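# Place rubber disc centred on rheometer lower plate

## Task

Put the rubber sample disc into the rheometer's test chamber so that it lies flat on the lower plate, with its centre no more than 4 mm from the point directly below the upper plate's centre, and finish with neither hand nor arm in contact with the disc.

## Robot and tools

Robot: two arms in a physics simulation. left_arm stands on the +y side and carries a left hand; right_arm carries a right hand. Calibrated bases in the scene frame: left_arm at (+0.011, +0.297, +0.037) m, quat_wxyz (+1.000, 0, 0, -0.028); right_arm at (+0.018, -0.245, +0.044) m, quat_wxyz (+1.000, 0, 0, -0.006). Scene frame: origin at table-top height midway between the nominal bases, +x out over the table, +z up. Arm names do not match image sides. A two-camera stand is fixed behind the arms. Loose objects may occasionally get nudged by an outside push.

Frames: every hand pose, velocity, Hand target and wrist-camera pose is given in that arm's own base frame; fixed cameras and the table use the scene frame. Reported hand-point positions and orientations may be wrong by a few cm, more when the arm reaches far.

Hand point axes (right hand; the left hand is a mirror, with +x toward its thumb): +z runs along straight fingers to the tips, +x across the palm away from the thumb, +y out of the palm face (palm surface at y = -0.062 m). Straight fingertips end about 0.12 m beyond the hand point in z; finger lines at y = -0.076 m. A rigid mast on the palm side near the wrist (x +0.05 to +0.10, z -0.16 to -0.11, up to y = +0.06; x sign flipped on the left hand) can strike objects. Fingertips carry rubber caps over the last 0.03 m.

Tool execute_actions(actions, cameras). actions is a list of actions; each action is a table of up to 15 rows, one row per 1/30 s step, and a shorter table repeats its final row to fill the 15 steps (0.5 s per action). Each row is one flat list of 48 numbers, all in [-1, 1], covering both arms even if one is idle, in this order: left_arm dx, dy, dz, rx, ry, rz; the left hand's 16 motor goals; left current_limit; left speed; then the same 24 for right_arm and its hand. dx, dy, dz, rx, ry, rz are offsets, not poses: measured in that arm's base axes from the Hand target held when the action began. Every row of an action is counted from that same start, not from the row before; the next action starts from the new Hand target, so sending the same offset again moves further. Scale: 1.0 equals 0.6 m for dx/dy/dz and 180 degrees for the rotation vector (rx, ry, rz), which turns the hand about the Hand target position. A translation longer than 1.0 is scaled back along its direction.

Hand motor numbers, in row order: index_abd, index_mcp, index_pip, index_dip, middle_abd, middle_mcp, middle_pip, middle_dip, ring_abd, ring_mcp, ring_pip, ring_dip, thumb_cmc, thumb_axl, thumb_mcp, thumb_ipl. These are absolute goal angles, mapped linearly between each hinge's stops (degrees at +1 / at -1; value when straight): _abd +60/-60 (0.00); _mcp +128/-18 (0.75); _pip +108/-29 (0.58); _dip +117/-21 (0.70); thumb_cmc +120/-20 (0.71); thumb_axl +140/-27 (0.68); thumb_mcp +109/-69 (0.23); thumb_ipl +108/-77 (0.17). Moving toward -1 bends fingers toward the palm, swings them away from the thumb (_abd), and brings the thumb round in front of the palm (cmc). A 0 is a real goal; to keep a hand unchanged, resend its current hand_goal, hand_current_limit and hand_speed. Initial values: current_limit +0.4, speed -0.6; last values persist. A finger presses only while its goal lies past the object surface, harder the further past.

cameras: list of names, ["all"], or [] for none; omitted/null gives all images only when actions is empty. An unknown name invalidates the call. Cameras: cam_head_left, cam_head_right, cam_high, cam_low (896x504), cam_left_wrist, cam_right_wrist (672x504, fisheye). Wrist-camera images can lag arm motion. Calibrations may be slightly off.

Tool zoom_image(camera, region): a closer view of part of a camera's newest image; region [x0, y0, x1, y1] in that image's pixels from its top-left, no more than 504 wide or high. Only cameras present in the most recent images work.

Tool finished_scene(scene): ends the current scene with its number; irreversible. Call it only once the disc sits correctly and the hands are clear.

Results: end_effector_position (m) and end_effector_quat_wxyz per arm in its base frame; Hand target, the last commanded pose after clipping, from which next offsets count; joint velocities ("within noise" means still); joint positions and torques; hand_goal (goals in force), hand_measured (actual hinges, same scale), hand_current_ma (positive pushes toward -1), hand_state per motor: moving, goal, blocked (stopped short while pressing) or overload; hand_current_limit, hand_speed; motor temperatures.

Motion behaviour: the commanded orientation is clipped to within 40 degrees of the measured one each step; inverse kinematics favours position. The hand often stops short of its target and sags under load, especially right_arm's elbow; waiting does not help, so send the remaining gap as a further offset or command a little high. A tiny move may not start. To stop pushing on something, set the target back beyond the hand point. Near the first joint axis, small hand moves can swing the whole arm. Joint ranges (rad): waist ±2.880, shoulder 0 to 3.142, elbow 0 to 3.019, wrist pitch -1.693 to 1.571, wrist yaw ±1.571, wrist roll ±2.094.

Avoid: dropping the disc or releasing it while moving, hard impacts with fixed or heavy parts, strong pushes, knocking anything off the work area, contact between the arms or one hand gripping the other. A motor at 495 mA or more for 5 s shuts down for 10 s. Holding loads, stretching out or pushing unreachable poses heats motors; MOTOR HOT appears at 85 °C, and at 100 °C that arm drops and stops for 30-60 s. During any arm stop, new hand numbers are ignored.

Each tool is called as name(argument=value, ...) on one line, values as JSON.

## Session

execute_actions(actions=[])

Scene clock: 0.00 s.
left_arm: end_effector_position=(+0.2858, -0.0271, +0.2679) hand_goal=(+0.000, +0.754, +0.576, +0.696, +0.000, +0.754, +0.576, +0.696, +0.000, +0.754, +0.576, +0.696, +0.714, +0.678, +0.226, +0.168) hand_measured=(+0.000, +0.754, +0.576, +0.696, +0.000, +0.754, +0.576, +0.696, +0.000, +0.754, +0.576, +0.696, +0.714, +0.678, +0.226, +0.168) hand_current_ma=(+0, +0, +0, +0, +0, +0, +0, +0, +0, +0, +0, +0, +0, +0, +0, +0) hand_state=(goal, goal, goal, goal, goal, goal, goal, goal, goal, goal, goal, goal, goal, goal, goal, goal) hand_current_limit=0.40 hand_speed=-0.60 end_effector_quat_wxyz=(+0.742, -0.194, +0.613, -0.186) | right_arm: end_effector_position=(+0.2963, -0.0389, +0.2495) hand_goal=(+0.000, +0.754, +0.576, +0.696, +0.000, +0.754, +0.576, +0.696, +0.000, +0.754, +0.576, +0.696, +0.714, +0.678, +0.226, +0.168) hand_measured=(+0.000, +0.754, +0.576, +0.696, +0.000, +0.754, +0.576, +0.696, +0.000, +0.754, +0.576, +0.696, +0.714, +0.678, +0.226, +0.168) hand_current_ma=(+0, +0, +0, +0, +0, +0, +0, +0, +0, +0, +0, +0, +0, +0, +0, +0) hand_state=(goal, goal, goal, goal, goal, goal, goal, goal, goal, goal, goal, goal, goal, goal, goal, goal) hand_current_limit=0.40 hand_speed=-0.60 end_effector_quat_wxyz=(+0.039, +0.056, +0.997, +0.041)
Joint positions: left_arm=[-0.737 0.381 0.247 0.379 -0.783 -1.949] | right_arm=[-0.49 1.069 1.047 -1.512 -0.108 -1.947]
Joint velocities: within noise
Joint torques (N m): no reading
Motor temperatures (°C): left_arm=[30 28 28 26 23 26] | right_arm=[26 33 27 29 24 28]
Heat: left arm: hottest waist 30 °C; right arm: hottest shoulder 33 °C.
Hand target: left_arm +0.2873, -0.0284, +0.2862; +0.748, -0.201, +0.600, -0.197 | right_arm +0.3021, -0.0419, +0.2610; +0.054, +0.055, +0.996, +0.035

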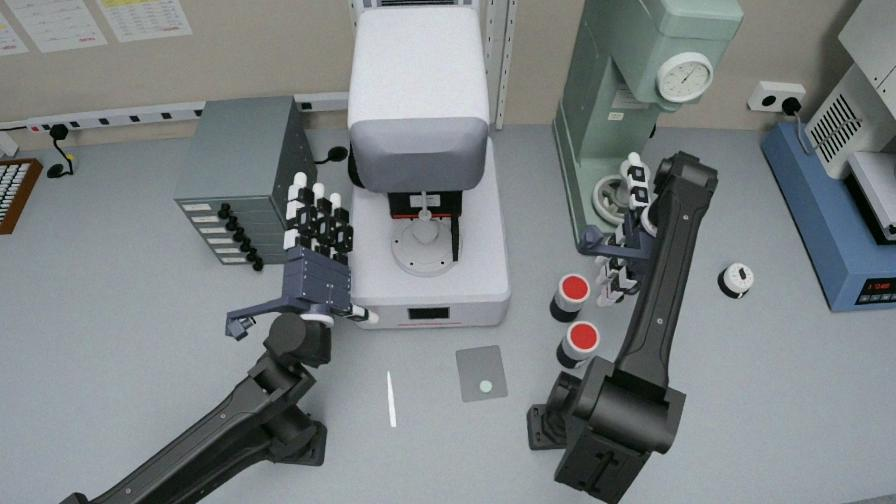

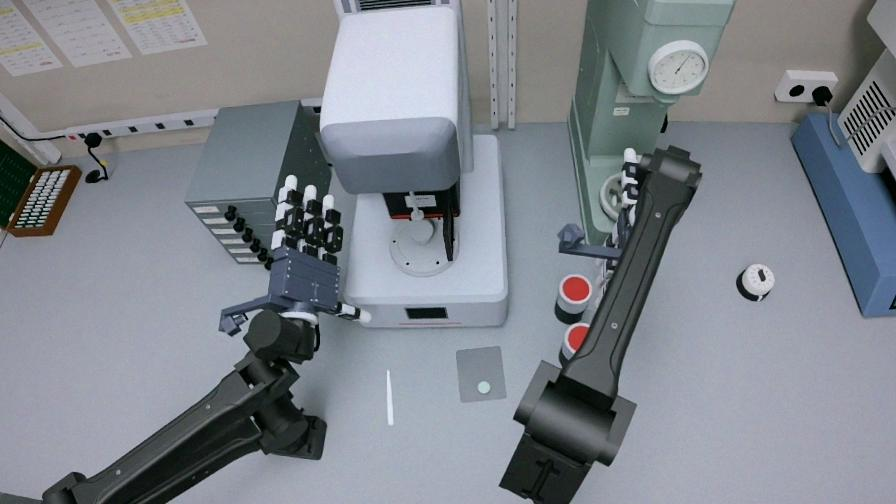

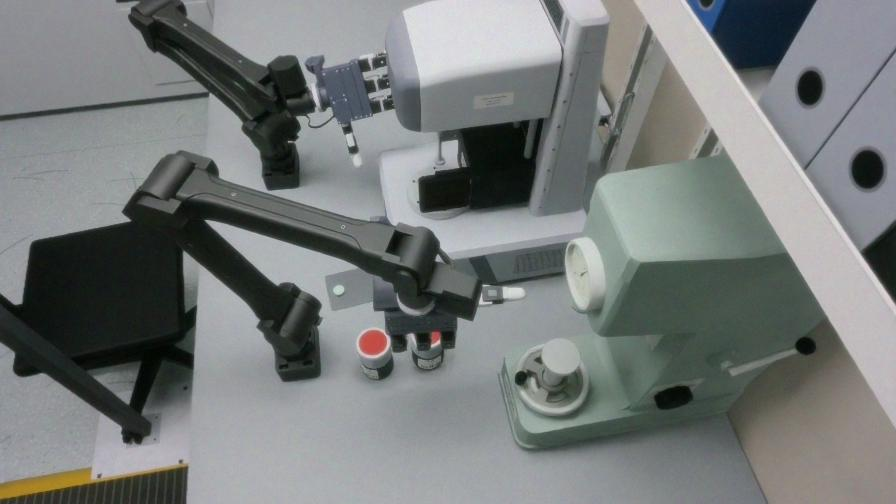

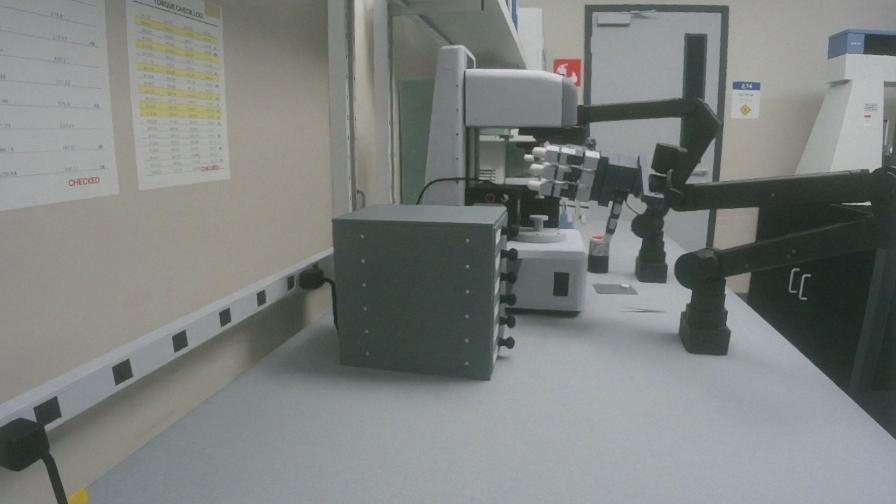

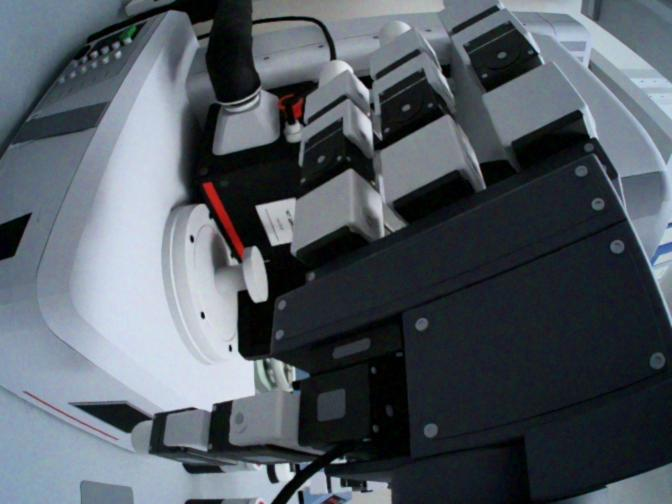

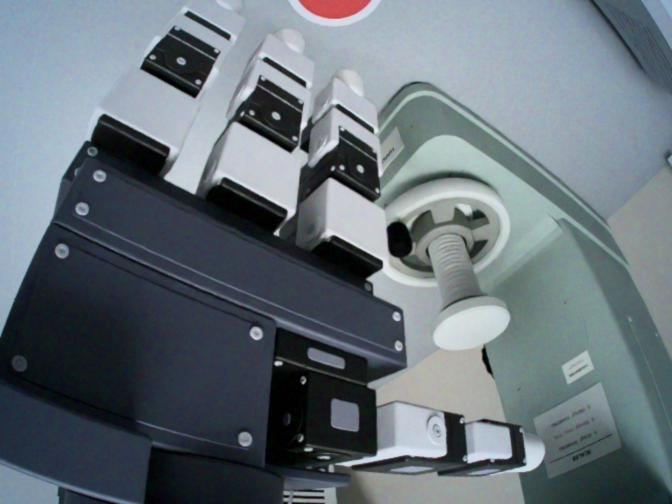

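zoom_image(camera="cam_head_left", region=[340, 330, 540, 442])

zoom_image(camera="cam_head_left", region=[340, 170, 520, 340])

zoom_image(camera="cam_high", region=[310, 120, 530, 320])

zoom_image(camera="cam_low", region=[460, 150, 700, 350])

zoom_image(camera="cam_left_wrist", region=[100, 150, 350, 450])

Scaled by 2.520 from the camera's 896x504 image, which has a finer 1280x720 frame.

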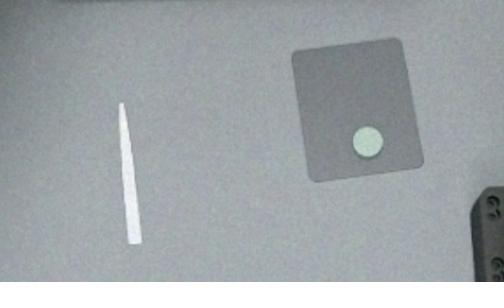

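Scaled by 2.800 from the camera's 896x504 image, which has a finer 1280x720 frame.

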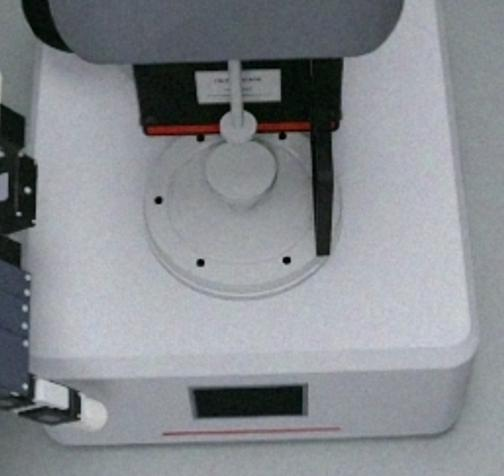

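Scaled by 2.291 from the camera's 896x504 image, which has a finer 1280x720 frame.

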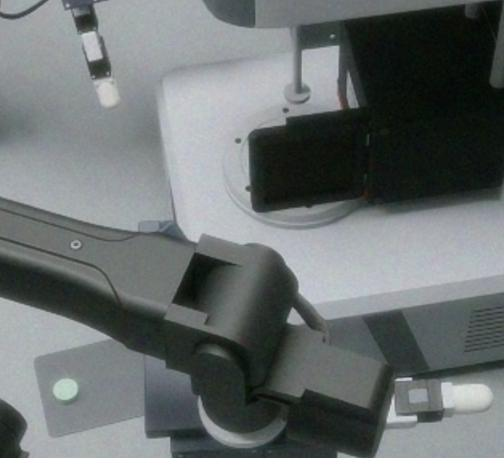

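Scaled by 2.100 from the camera's 896x504 image, which has a finer 1280x720 frame.

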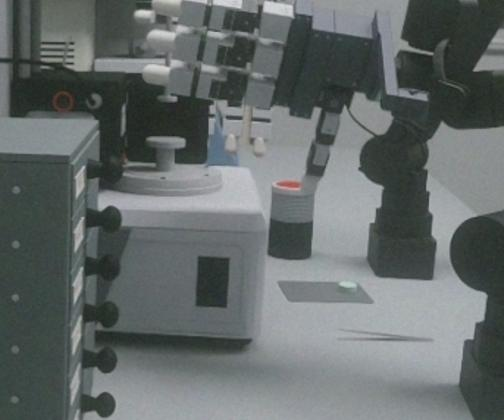

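Scaled by 1.680 from the camera's 672x504 image, which has a finer 960x720 frame.

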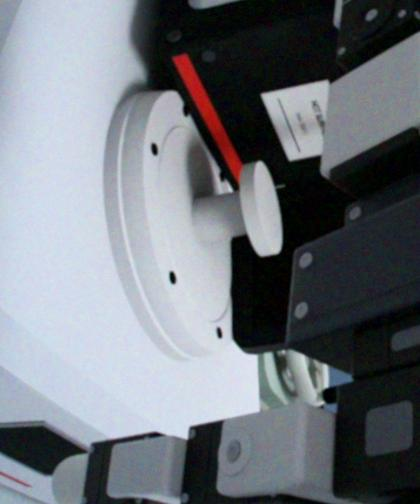

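zoom_image(camera="cam_head_left", region=[385, 190, 475, 280])

zoom_image(camera="cam_head_right", region=[380, 190, 470, 280])

zoom_image(camera="cam_low", region=[480, 130, 600, 250])

zoom_image(camera="cam_high", region=[380, 120, 480, 220])

Scaled by 5.600 from the camera's 896x504 image, which has a finer 1280x720 frame.

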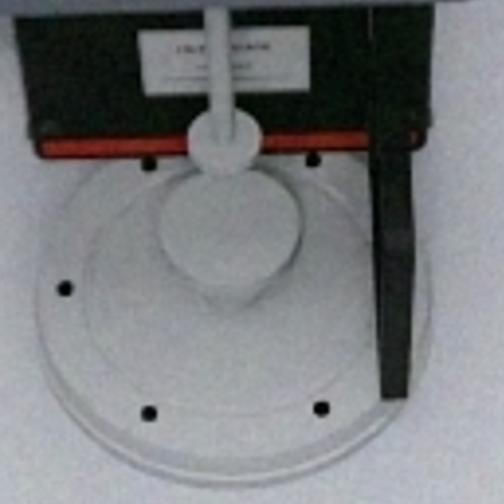

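Scaled by 5.600 from the camera's 896x504 image, which has a finer 1280x720 frame.

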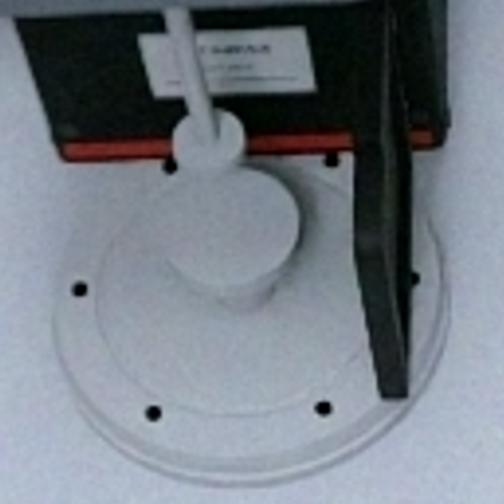

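Scaled by 4.200 from the camera's 896x504 image, which has a finer 1280x720 frame.

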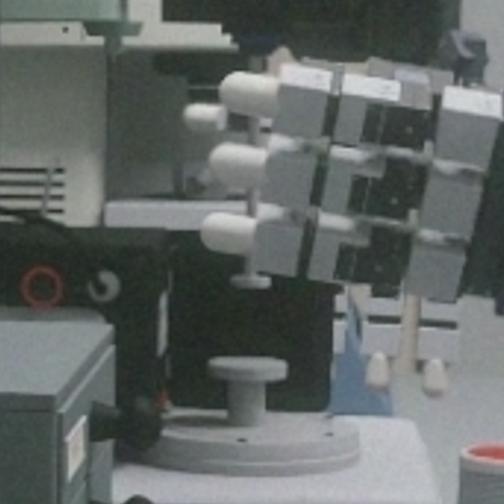

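Scaled by 5.040 from the camera's 896x504 image, which has a finer 1280x720 frame.

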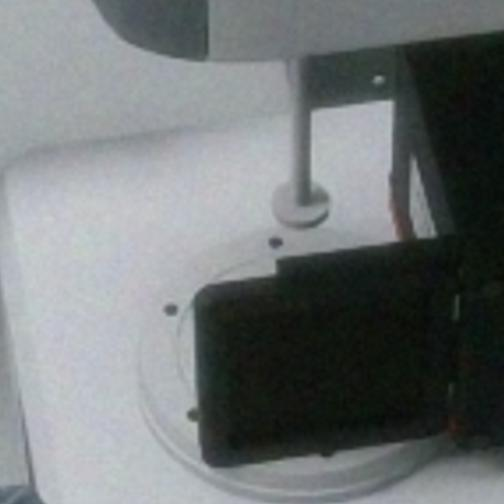

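zoom_image(camera="cam_head_left", region=[440, 340, 520, 420])

zoom_image(camera="cam_head_right", region=[440, 340, 520, 420])

zoom_image(camera="cam_low", region=[580, 260, 660, 340])

zoom_image(camera="cam_high", region=[310, 250, 390, 330])

Scaled by 6.300 from the camera's 896x504 image, which has a finer 1280x720 frame.

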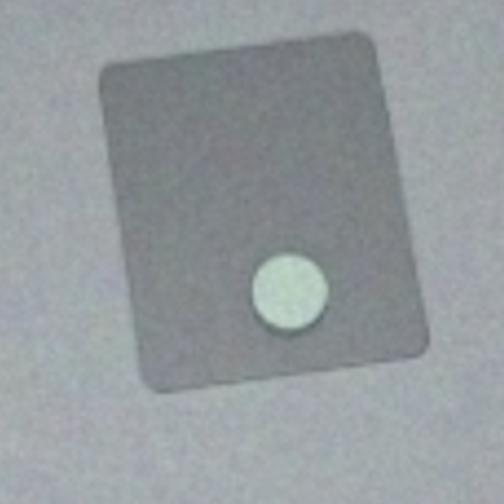

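Scaled by 6.300 from the camera's 896x504 image, which has a finer 1280x720 frame.

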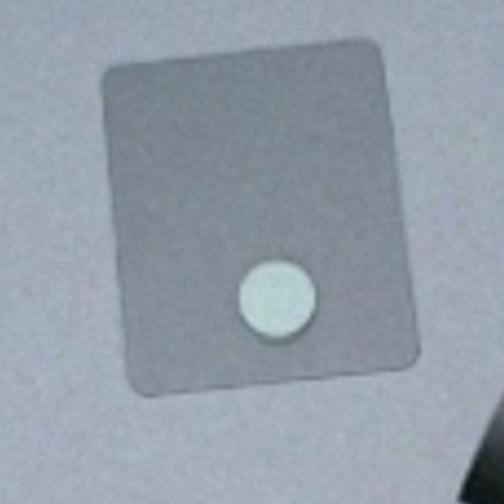

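Scaled by 6.300 from the camera's 896x504 image, which has a finer 1280x720 frame.

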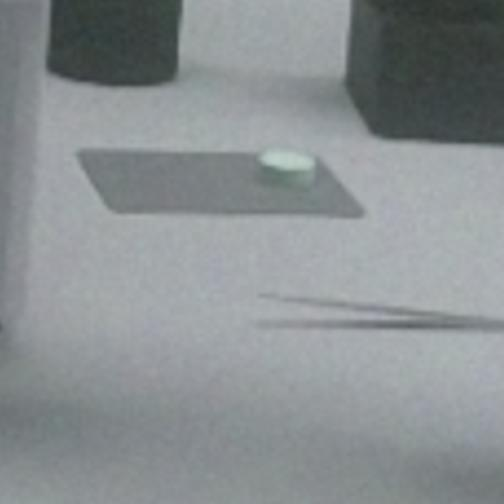

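Scaled by 6.300 from the camera's 896x504 image, which has a finer 1280x720 frame.

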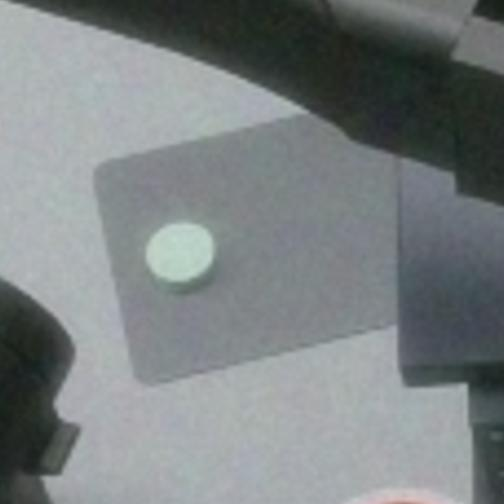

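zoom_image(camera="cam_low", region=[612, 274, 642, 300])

zoom_image(camera="cam_high", region=[325, 278, 355, 304])

Scaled by 16.800 from the camera's 896x504 image, which has a finer 1280x720 frame.

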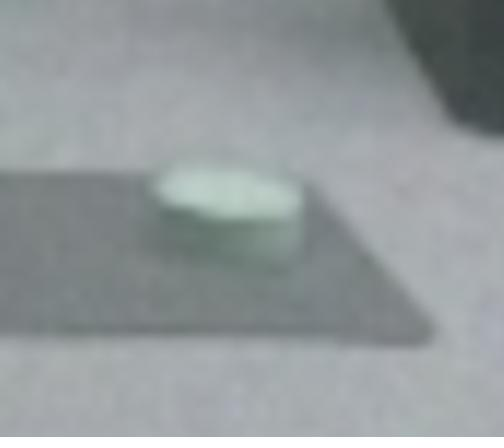

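Scaled by 16.800 from the camera's 896x504 image, which has a finer 1280x720 frame.

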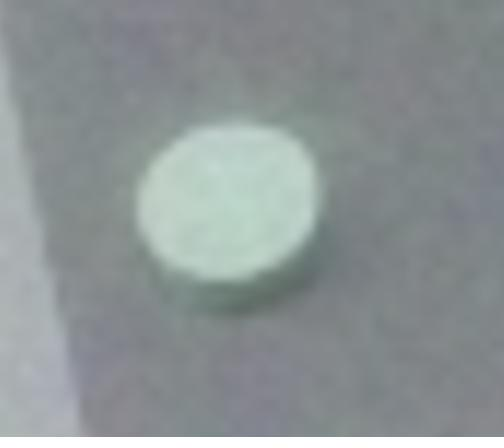

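execute_actions(actions=[[[-0.057,-0.065,0.02,-0.017,0.071,-0.0436, 0,0.754,0.576,0.696, 0,0.754,0.576,0.696, 0,0.95,0.576,0.696, 0.714,0.678,0.226,0.168, 0.4,-0.6, 0,0,0,0,0,0, 0,0.754,0.576,0.696,0,0.754,0.576,0.696,0,0.754,0.576,0.696,0.714,0.678,0.226,0.168,0.4,-0.6]],[[-0.057,-0.065,0.0,-0.017,0.071,-0.0436, 0,0.754,0.576,0.696, 0,0.754,0.576,0.696, 0,0.95,0.576,0.696, 0.714,0.678,0.226,0.168, 0.4,-0.6, 0,0,0,0,0,0, 0,0.754,0.576,0.696,0,0.754,0.576,0.696,0,0.754,0.576,0.696,0.714,0.678,0.226,0.168,0.4,-0.6]],[[-0.057,-0.065,0.0,-0.017,0.071,-0.0436, 0,0.754,0.576,0.696, 0,0.754,0.576,0.696, 0,0.95,0.576,0.696, 0.714,0.678,0.226,0.168, 0.4,-0.6, 0,0,0,0,0,0, 0,0.754,0.576,0.696,0,0.754,0.576,0.696,0,0.754,0.576,0.696,0.714,0.678,0.226,0.168,0.4,-0.6]]], cameras=["cam_head_left","cam_low"])

Scene clock: 235.37 s.
left_arm: end_effector_position=(+0.1885, -0.1367, +0.2657) hand_goal=(+0.000, +0.754, +0.576, +0.696, +0.000, +0.754, +0.576, +0.696, +0.000, +0.950, +0.576, +0.696, +0.714, +0.678, +0.226, +0.168) hand_measured=(+0.002, +0.748, +0.576, +0.696, +0.002, +0.748, +0.576, +0.696, +0.002, +0.944, +0.576, +0.696, +0.710, +0.678, +0.226, +0.168) hand_current_ma=(+1, -8, +0, +0, +1, -7, +0, +0, +1, -8, +0, +0, -4, +0, +0, +0) hand_state=(goal, goal, goal, goal, goal, goal, goal, goal, goal, goal, goal, goal, goal, goal, goal, goal) hand_current_limit=0.40 hand_speed=-0.60 end_effector_quat_wxyz=(+0.646, -0.066, +0.700, -0.298) | right_arm: end_effector_position=(+0.2963, -0.0389, +0.2495) hand_goal=(+0.000, +0.754, +0.576, +0.696, +0.000, +0.754, +0.576, +0.696, +0.000, +0.754, +0.576, +0.696, +0.714, +0.678, +0.226, +0.168) hand_measured=(+0.000, +0.754, +0.576, +0.696, +0.000, +0.754, +0.576, +0.696, +0.000, +0.754, +0.576, +0.696, +0.714, +0.678, +0.224, +0.168) hand_current_ma=(+0, -1, +0, +0, +0, -1, +0, +0, +0, -1, +0, +0, +0, -1, -3, +0) hand_state=(goal, goal, goal, goal, goal, goal, goal, goal, goal, goal, goal, goal, goal, goal, goal, goal) hand_current_limit=0.40 hand_speed=-0.60 end_effector_quat_wxyz=(+0.039, +0.056, +0.997, +0.041)
Joint positions: left_arm=[-1.542 0.31 0.344 -0.002 -1.205 -2.067] | right_arm=[-0.49 1.069 1.047 -1.512 -0.108 -1.947]
Joint torques (N m): left_arm=[-1.14 3.78 13.45 2.63 -0.07 -0.05] | right_arm=[-0.38 -6.07 9.92 0.43 -0.24 -0.04]
Motor temperatures (°C): left_arm=[29 27 47 26 23 24] | right_arm=[26 32 36 27 23 27]
Heat: left arm: hottest elbow 47 °C; right arm: hottest elbow 36 °C.
Hand target: left_arm +0.1847, -0.1454, +0.2981; +0.438, -0.188, +0.822, -0.312 | right_arm +0.3021, -0.0419, +0.2610; +0.054, +0.055, +0.996, +0.035
Off the commanded pose: left_arm 0.034 m, 31 deg | right_arm 0.013 m, 2 deg.
joint sent to its limit (left arm) — joint 6 (wrist roll), lower limit. The joint targets are off in orientation, not in position.
Images, in order (width x height): cam_head_left 896x504, cam_low 896x504.

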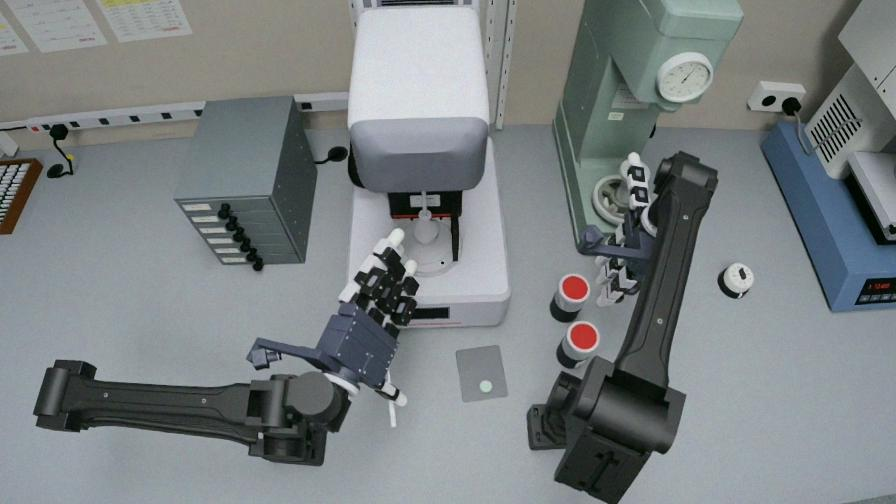

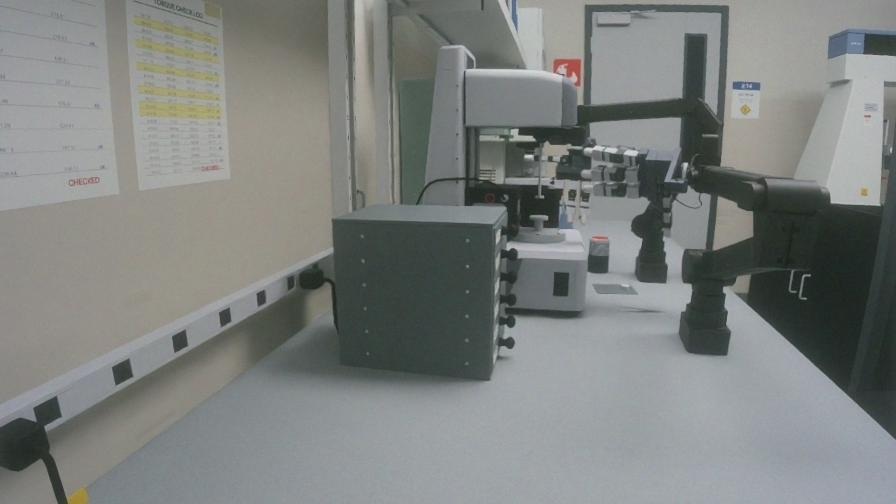

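execute_actions(actions=[[[-0.0217,-0.052,0,0.0879,-0.0917,-0.0827, 0,0.754,0.576,0.696, 0,0.754,0.576,0.696, 0,0.95,0.576,0.696, 0.714,0.678,0.226,0.168, 0.4,-0.6, 0,0,0,0,0,0, 0,0.754,0.576,0.696,0,0.754,0.576,0.696,0,0.754,0.576,0.696,0.714,0.678,0.226,0.168,0.4,-0.6]],[[-0.0217,-0.052,0.0,0.0879,-0.0917,-0.0827, 0,0.754,0.576,0.696, 0,0.754,0.576,0.696, 0,0.95,0.576,0.696, 0.714,0.678,0.226,0.168, 0.4,-0.6, 0,0,0,0,0,0, 0,0.754,0.576,0.696,0,0.754,0.576,0.696,0,0.754,0.576,0.696,0.714,0.678,0.226,0.168,0.4,-0.6]],[[-0.0217,-0.052,0.0,0.0879,-0.0917,-0.0827, 0,0.754,0.576,0.696, 0,0.754,0.576,0.696, 0,0.95,0.576,0.696, 0.714,0.678,0.226,0.168, 0.4,-0.6, 0,0,0,0,0,0, 0,0.754,0.576,0.696,0,0.754,0.576,0.696,0,0.754,0.576,0.696,0.714,0.678,0.226,0.168,0.4,-0.6]]], cameras=["cam_head_left"])

Scene clock: 307.27 s.
left_arm: end_effector_position=(+0.1424, -0.2394, +0.2983) hand_goal=(+0.000, +0.754, +0.576, +0.696, +0.000, +0.754, +0.576, +0.696, +0.000, +0.950, +0.576, +0.696, +0.714, +0.678, +0.226, +0.168) hand_measured=(+0.002, +0.756, +0.576, +0.696, +0.002, +0.756, +0.576, +0.696, +0.002, +0.950, +0.576, +0.696, +0.714, +0.678, +0.226, +0.168) hand_current_ma=(+1, +1, +0, +0, +1, +1, +0, +0, +1, +0, +0, +0, +0, +0, +0, +0) hand_state=(goal, goal, goal, goal, goal, goal, goal, goal, goal, goal, goal, goal, goal, goal, goal, goal) hand_current_limit=0.40 hand_speed=-0.60 end_effector_quat_wxyz=(+0.609, +0.445, +0.638, -0.153) | right_arm: end_effector_position=(+0.2963, -0.0389, +0.2495) hand_goal=(+0.000, +0.754, +0.576, +0.696, +0.000, +0.754, +0.576, +0.696, +0.000, +0.754, +0.576, +0.696, +0.714, +0.678, +0.226, +0.168) hand_measured=(+0.000, +0.754, +0.576, +0.696, +0.000, +0.754, +0.576, +0.696, +0.000, +0.754, +0.576, +0.696, +0.714, +0.678, +0.224, +0.168) hand_current_ma=(+0, -1, +0, +0, +0, -1, +0, +0, +0, -1, +0, +0, +0, -1, -3, +0) hand_state=(goal, goal, goal, goal, goal, goal, goal, goal, goal, goal, goal, goal, goal, goal, goal, goal) hand_current_limit=0.40 hand_speed=-0.60 end_effector_quat_wxyz=(+0.039, +0.056, +0.997, +0.041)
Joint positions: left_arm=[-1.781 0.492 0.445 -0.299 -0.897 -1.482] | right_arm=[-0.49 1.069 1.047 -1.512 -0.108 -1.947]
Joint torques (N m): left_arm=[0.26 0.79 8.01 2.92 -0.29 0.3] | right_arm=[-0.44 -6.12 9.94 0.4 -0.24 -0.04]
Heat: left arm: hottest elbow 46 °C; right arm: hottest elbow 36 °C.
Hand target: left_arm +0.1457, -0.2390, +0.2981; +0.617, +0.442, +0.633, -0.155 | right_arm +0.3021, -0.0419, +0.2610; +0.054, +0.055, +0.996, +0.035
Off the commanded pose: left_arm 0.003 m, 1 deg | right_arm 0.013 m, 2 deg.
Images, in order (width x height): cam_head_left 896x504.

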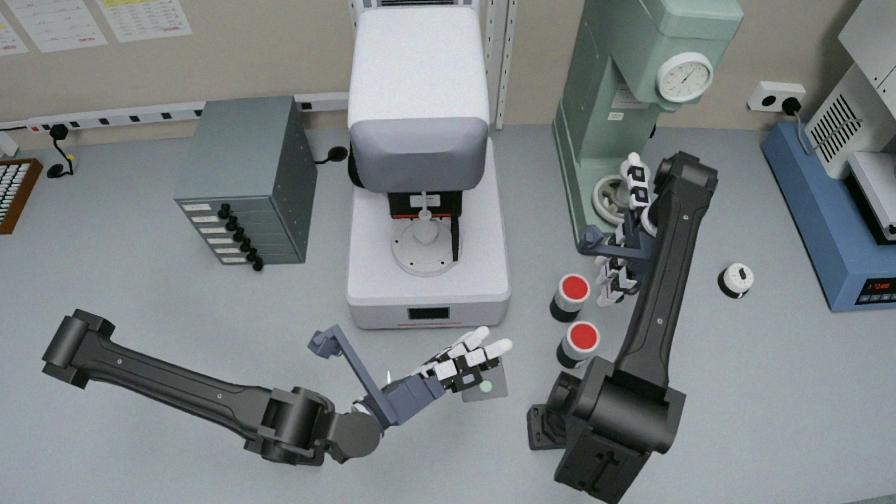

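execute_actions(actions=[[[-0.0217,-0.052,0,0.0879,-0.0917,-0.0825, 0,0.754,0.576,0.696, 0,0.754,0.576,0.696, 0,0.95,0.576,0.696, 0.714,0.678,0.226,0.168, 0.4,-0.6, 0,0,0,0,0,0, 0,0.754,0.576,0.696,0,0.754,0.576,0.696,0,0.754,0.576,0.696,0.714,0.678,0.226,0.168,0.4,-0.6]],[[-0.0217,-0.052,0.0,0.0879,-0.0917,-0.0825, 0,0.754,0.576,0.696, 0,0.754,0.576,0.696, 0,0.95,0.576,0.696, 0.714,0.678,0.226,0.168, 0.4,-0.6, 0,0,0,0,0,0, 0,0.754,0.576,0.696,0,0.754,0.576,0.696,0,0.754,0.576,0.696,0.714,0.678,0.226,0.168,0.4,-0.6]],[[-0.0217,-0.052,-0.03,0.0879,-0.0917,-0.0825, 0,0.754,0.576,0.696, 0,0.754,0.576,0.696, 0,0.95,0.576,0.696, 0.714,0.678,0.226,0.168, 0.4,-0.6, 0,0,0,0,0,0, 0,0.754,0.576,0.696,0,0.754,0.576,0.696,0,0.754,0.576,0.696,0.714,0.678,0.226,0.168,0.4,-0.6]]], cameras=["cam_head_left","cam_high","cam_low","cam_left_wrist"])

Scene clock: 316.37 s.
left_arm: end_effector_position=(+0.1045, -0.3316, +0.2755) hand_goal=(+0.000, +0.754, +0.576, +0.696, +0.000, +0.754, +0.576, +0.696, +0.000, +0.950, +0.576, +0.696, +0.714, +0.678, +0.226, +0.168) hand_measured=(+0.002, +0.760, +0.576, +0.696, +0.002, +0.760, +0.576, +0.696, +0.002, +0.954, +0.576, +0.696, +0.720, +0.678, +0.226, +0.168) hand_current_ma=(+1, +8, +0, +0, +1, +8, +0, +0, +1, +5, +0, +0, +7, +0, +0, +0) hand_state=(goal, goal, goal, goal, goal, goal, goal, goal, goal, goal, goal, goal, goal, goal, goal, goal) hand_current_limit=0.40 hand_speed=-0.60 end_effector_quat_wxyz=(+0.496, +0.853, +0.143, +0.074) | right_arm: end_effector_position=(+0.2963, -0.0389, +0.2495) hand_goal=(+0.000, +0.754, +0.576, +0.696, +0.000, +0.754, +0.576, +0.696, +0.000, +0.754, +0.576, +0.696, +0.714, +0.678, +0.226, +0.168) hand_measured=(+0.000, +0.754, +0.576, +0.696, +0.000, +0.754, +0.576, +0.696, +0.000, +0.754, +0.576, +0.696, +0.714, +0.678, +0.224, +0.168) hand_current_ma=(+0, -1, +0, +0, +0, -1, +0, +0, +0, -1, +0, +0, +0, -1, -3, +0) hand_state=(goal, goal, goal, goal, goal, goal, goal, goal, goal, goal, goal, goal, goal, goal, goal, goal) hand_current_limit=0.40 hand_speed=-0.60 end_effector_quat_wxyz=(+0.039, +0.056, +0.997, +0.041)
Joint positions: left_arm=[-1.43 0.462 0.371 -0.435 -0.151 -0.105] | right_arm=[-0.49 1.069 1.047 -1.512 -0.108 -1.947]
Joint torques (N m): left_arm=[0.21 1.44 9.88 1.59 -0.03 0.3] | right_arm=[-0.5 -6.07 9.92 0.42 -0.24 -0.05]
Heat: left arm: hottest elbow 45 °C; right arm: hottest elbow 36 °C.
Hand target: left_arm +0.1066, -0.3326, +0.2801; +0.494, +0.856, +0.135, +0.079 | right_arm +0.3021, -0.0419, +0.2610; +0.054, +0.055, +0.996, +0.035
Off the commanded pose: left_arm 0.005 m, 1 deg | right_arm 0.013 m, 2 deg.
camera_calibration:
cam_left_wrist: T_world_to_cam=[[-0.836165, 0.0386615, -0.547114, 0.220079], [0.0603247, 0.997943, -0.0216763, 0.267408], [0.545151, -0.0511295, -0.836777, 0.275947], [0, 0, 0, 1]] pos_world=[0.0174577, -0.261258, 0.357111]
Images, in order (width x height): cam_head_left 896x504, cam_high 896x504, cam_low 896x504, cam_left_wrist 672x504.

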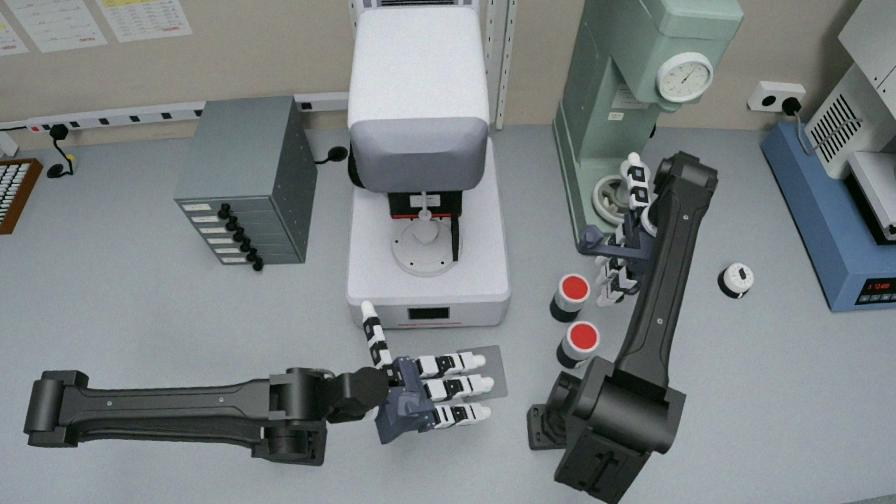

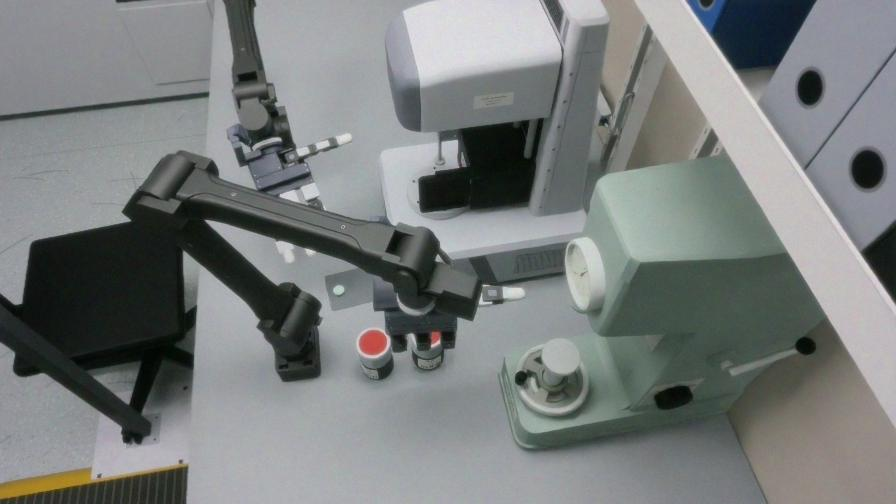

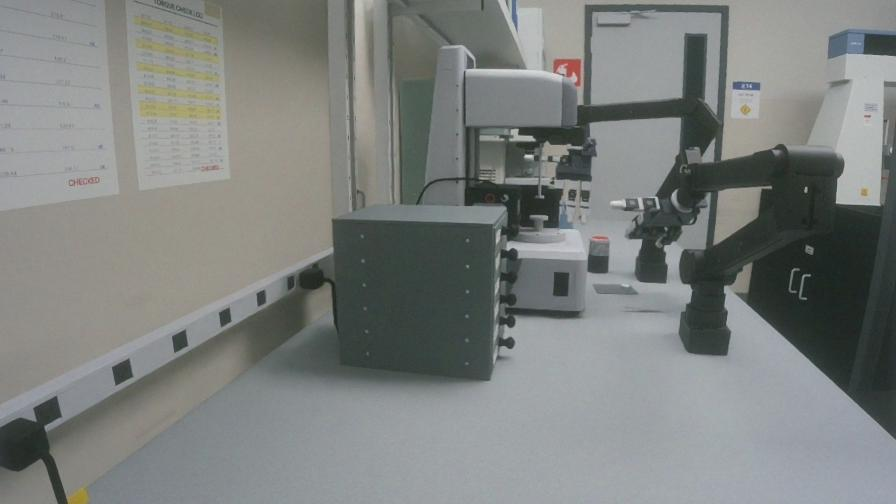

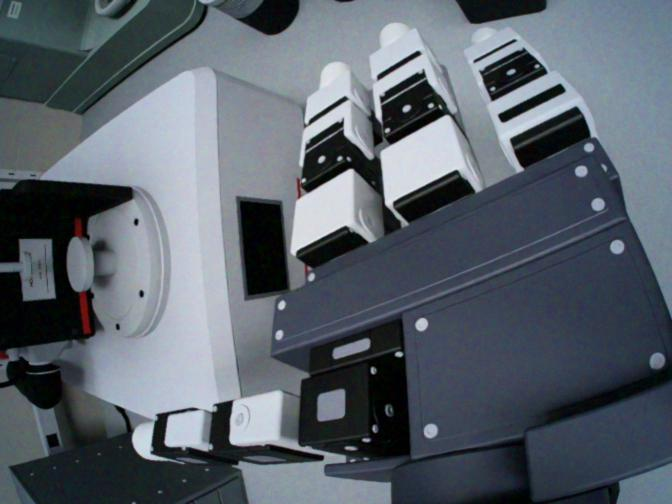

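execute_actions(actions=[[[0,0,0,0,0,0, 0.133,0.754,0.576,0.696, -0.133,0.754,0.576,0.696, 0,0.2,0.576,0.696, 0.714,0.678,-0.449,-0.157, 0.4,-0.6, 0,0,0,0,0,0, 0,0.754,0.576,0.696,0,0.754,0.576,0.696,0,0.754,0.576,0.696,0.714,0.678,0.226,0.168,0.4,-0.6]],[[0,0,-0.08,0,0,0, 0.133,0.754,0.576,0.696, -0.133,0.754,0.576,0.696, 0,0.2,0.576,0.696, 0.714,0.678,-0.449,-0.157, 0.4,-0.6, 0,0,0,0,0,0, 0,0.754,0.576,0.696,0,0.754,0.576,0.696,0,0.754,0.576,0.696,0.714,0.678,0.226,0.168,0.4,-0.6]]], cameras=["cam_head_left","cam_head_right","cam_low","cam_left_wrist"])

zoom_image(camera="cam_head_left", region=[400, 320, 540, 460])

zoom_image(camera="cam_head_right", region=[400, 320, 540, 460])

Scene clock: 340.10 s.
left_arm: end_effector_position=(+0.1044, -0.3312, +0.2299) hand_goal=(+0.134, +0.754, +0.576, +0.696, -0.132, +0.754, +0.576, +0.696, +0.000, +0.200, +0.576, +0.696, +0.714, +0.678, -0.448, -0.156) hand_measured=(+0.130, +0.760, +0.576, +0.696, -0.128, +0.760, +0.576, +0.696, +0.002, +0.218, +0.576, +0.696, +0.720, +0.680, -0.446, -0.154) hand_current_ma=(-3, +9, +0, +0, +3, +9, +0, +0, +1, +32, +0, +0, +7, +2, +1, +2) hand_state=(goal, goal, goal, goal, goal, goal, goal, goal, goal, goal, goal, goal, goal, goal, goal, goal) hand_current_limit=0.40 hand_speed=-0.60 end_effector_quat_wxyz=(+0.487, +0.859, +0.138, +0.073) | right_arm: end_effector_position=(+0.2963, -0.0389, +0.2495) hand_goal=(+0.000, +0.754, +0.576, +0.696, +0.000, +0.754, +0.576, +0.696, +0.000, +0.754, +0.576, +0.696, +0.714, +0.678, +0.226, +0.168) hand_measured=(+0.000, +0.754, +0.576, +0.696, +0.000, +0.754, +0.576, +0.696, +0.000, +0.754, +0.576, +0.696, +0.714, +0.678, +0.224, +0.168) hand_current_ma=(+0, -1, +0, +0, +0, -1, +0, +0, +0, -1, +0, +0, +0, -1, -3, +0) hand_state=(goal, goal, goal, goal, goal, goal, goal, goal, goal, goal, goal, goal, goal, goal, goal, goal) hand_current_limit=0.40 hand_speed=-0.60 end_effector_quat_wxyz=(+0.039, +0.056, +0.997, +0.041)
Joint positions: left_arm=[-1.417 0.497 0.271 -0.321 -0.133 -0.09] | right_arm=[-0.49 1.069 1.047 -1.512 -0.108 -1.947]
Joint torques (N m): left_arm=[0.21 1.67 8.46 3.41 -0.03 0.28] | right_arm=[-0.44 -6.12 9.94 0.42 -0.25 -0.05]
Heat: left arm: hottest elbow 45 °C; right arm: hottest elbow 36 °C.
Hand target: left_arm +0.1065, -0.3326, +0.2321; +0.494, +0.856, +0.135, +0.079 | right_arm +0.3021, -0.0419, +0.2610; +0.054, +0.055, +0.996, +0.035
Off the commanded pose: left_arm 0.003 m, 1 deg | right_arm 0.013 m, 2 deg.
camera_calibration:
cam_left_wrist: T_world_to_cam=[[-0.835601, 0.060165, -0.546032, 0.201819], [0.071019, 0.997474, 0.00122592, 0.259497], [0.544726, -0.0377543, -0.837764, 0.24244], [0, 0, 0, 1]] pos_world=[0.0181477, -0.261831, 0.31299]
Images, in order (width x height): cam_head_left 896x504, cam_head_right 896x504, cam_low 896x504, cam_left_wrist 672x504.

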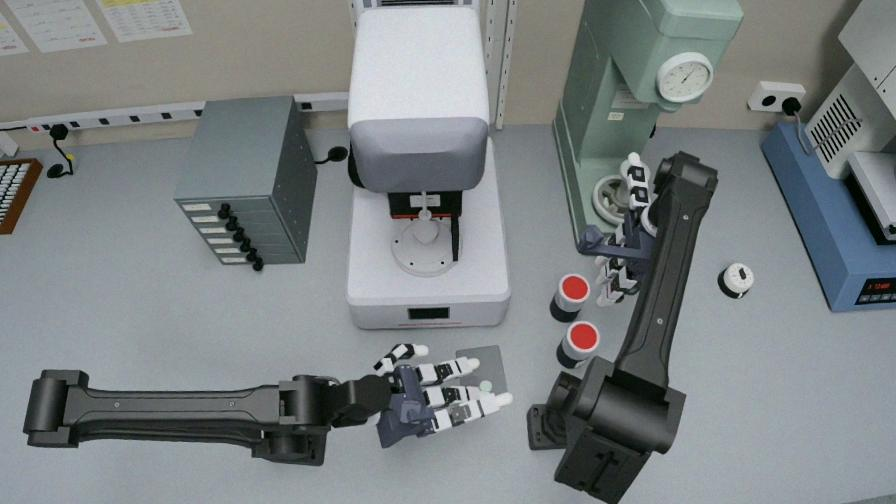

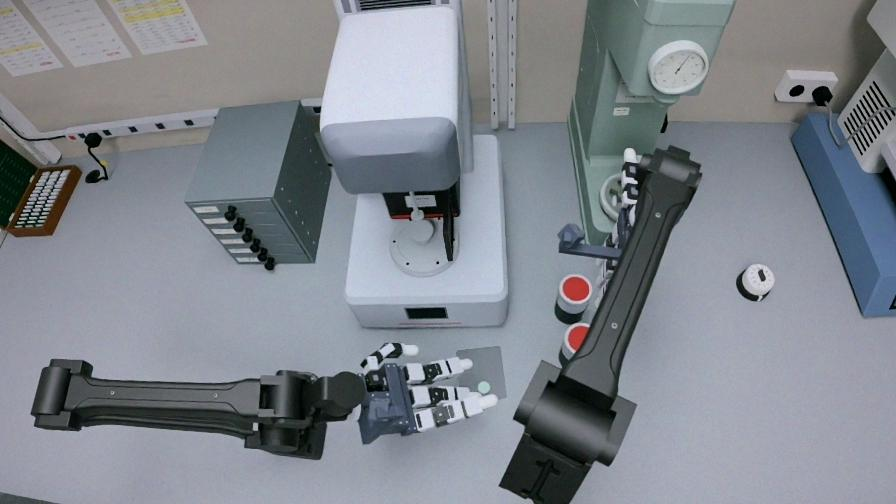

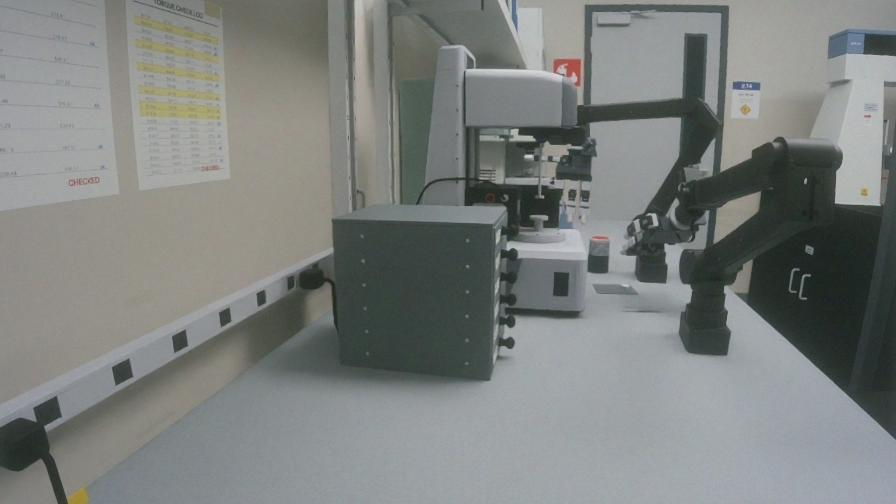

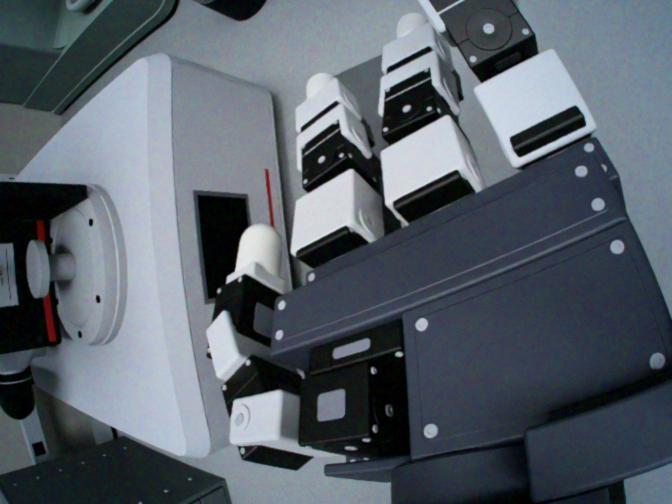

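Scaled by 3.600 from the camera's 896x504 image, which has a finer 1280x720 frame.

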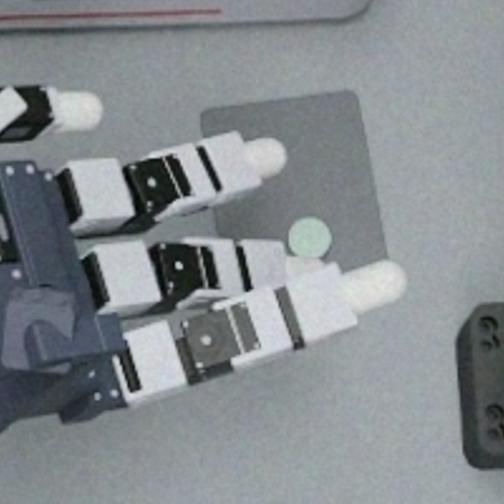

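Scaled by 3.600 from the camera's 896x504 image, which has a finer 1280x720 frame.

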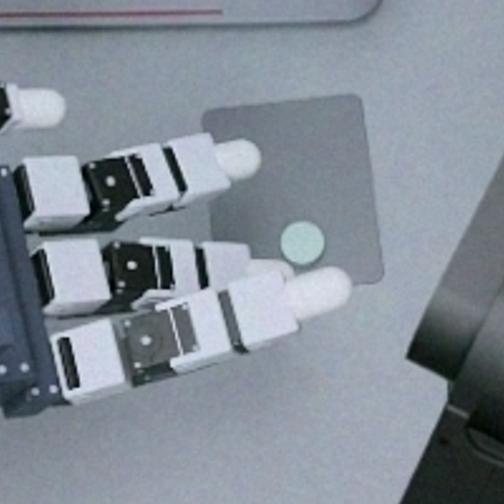

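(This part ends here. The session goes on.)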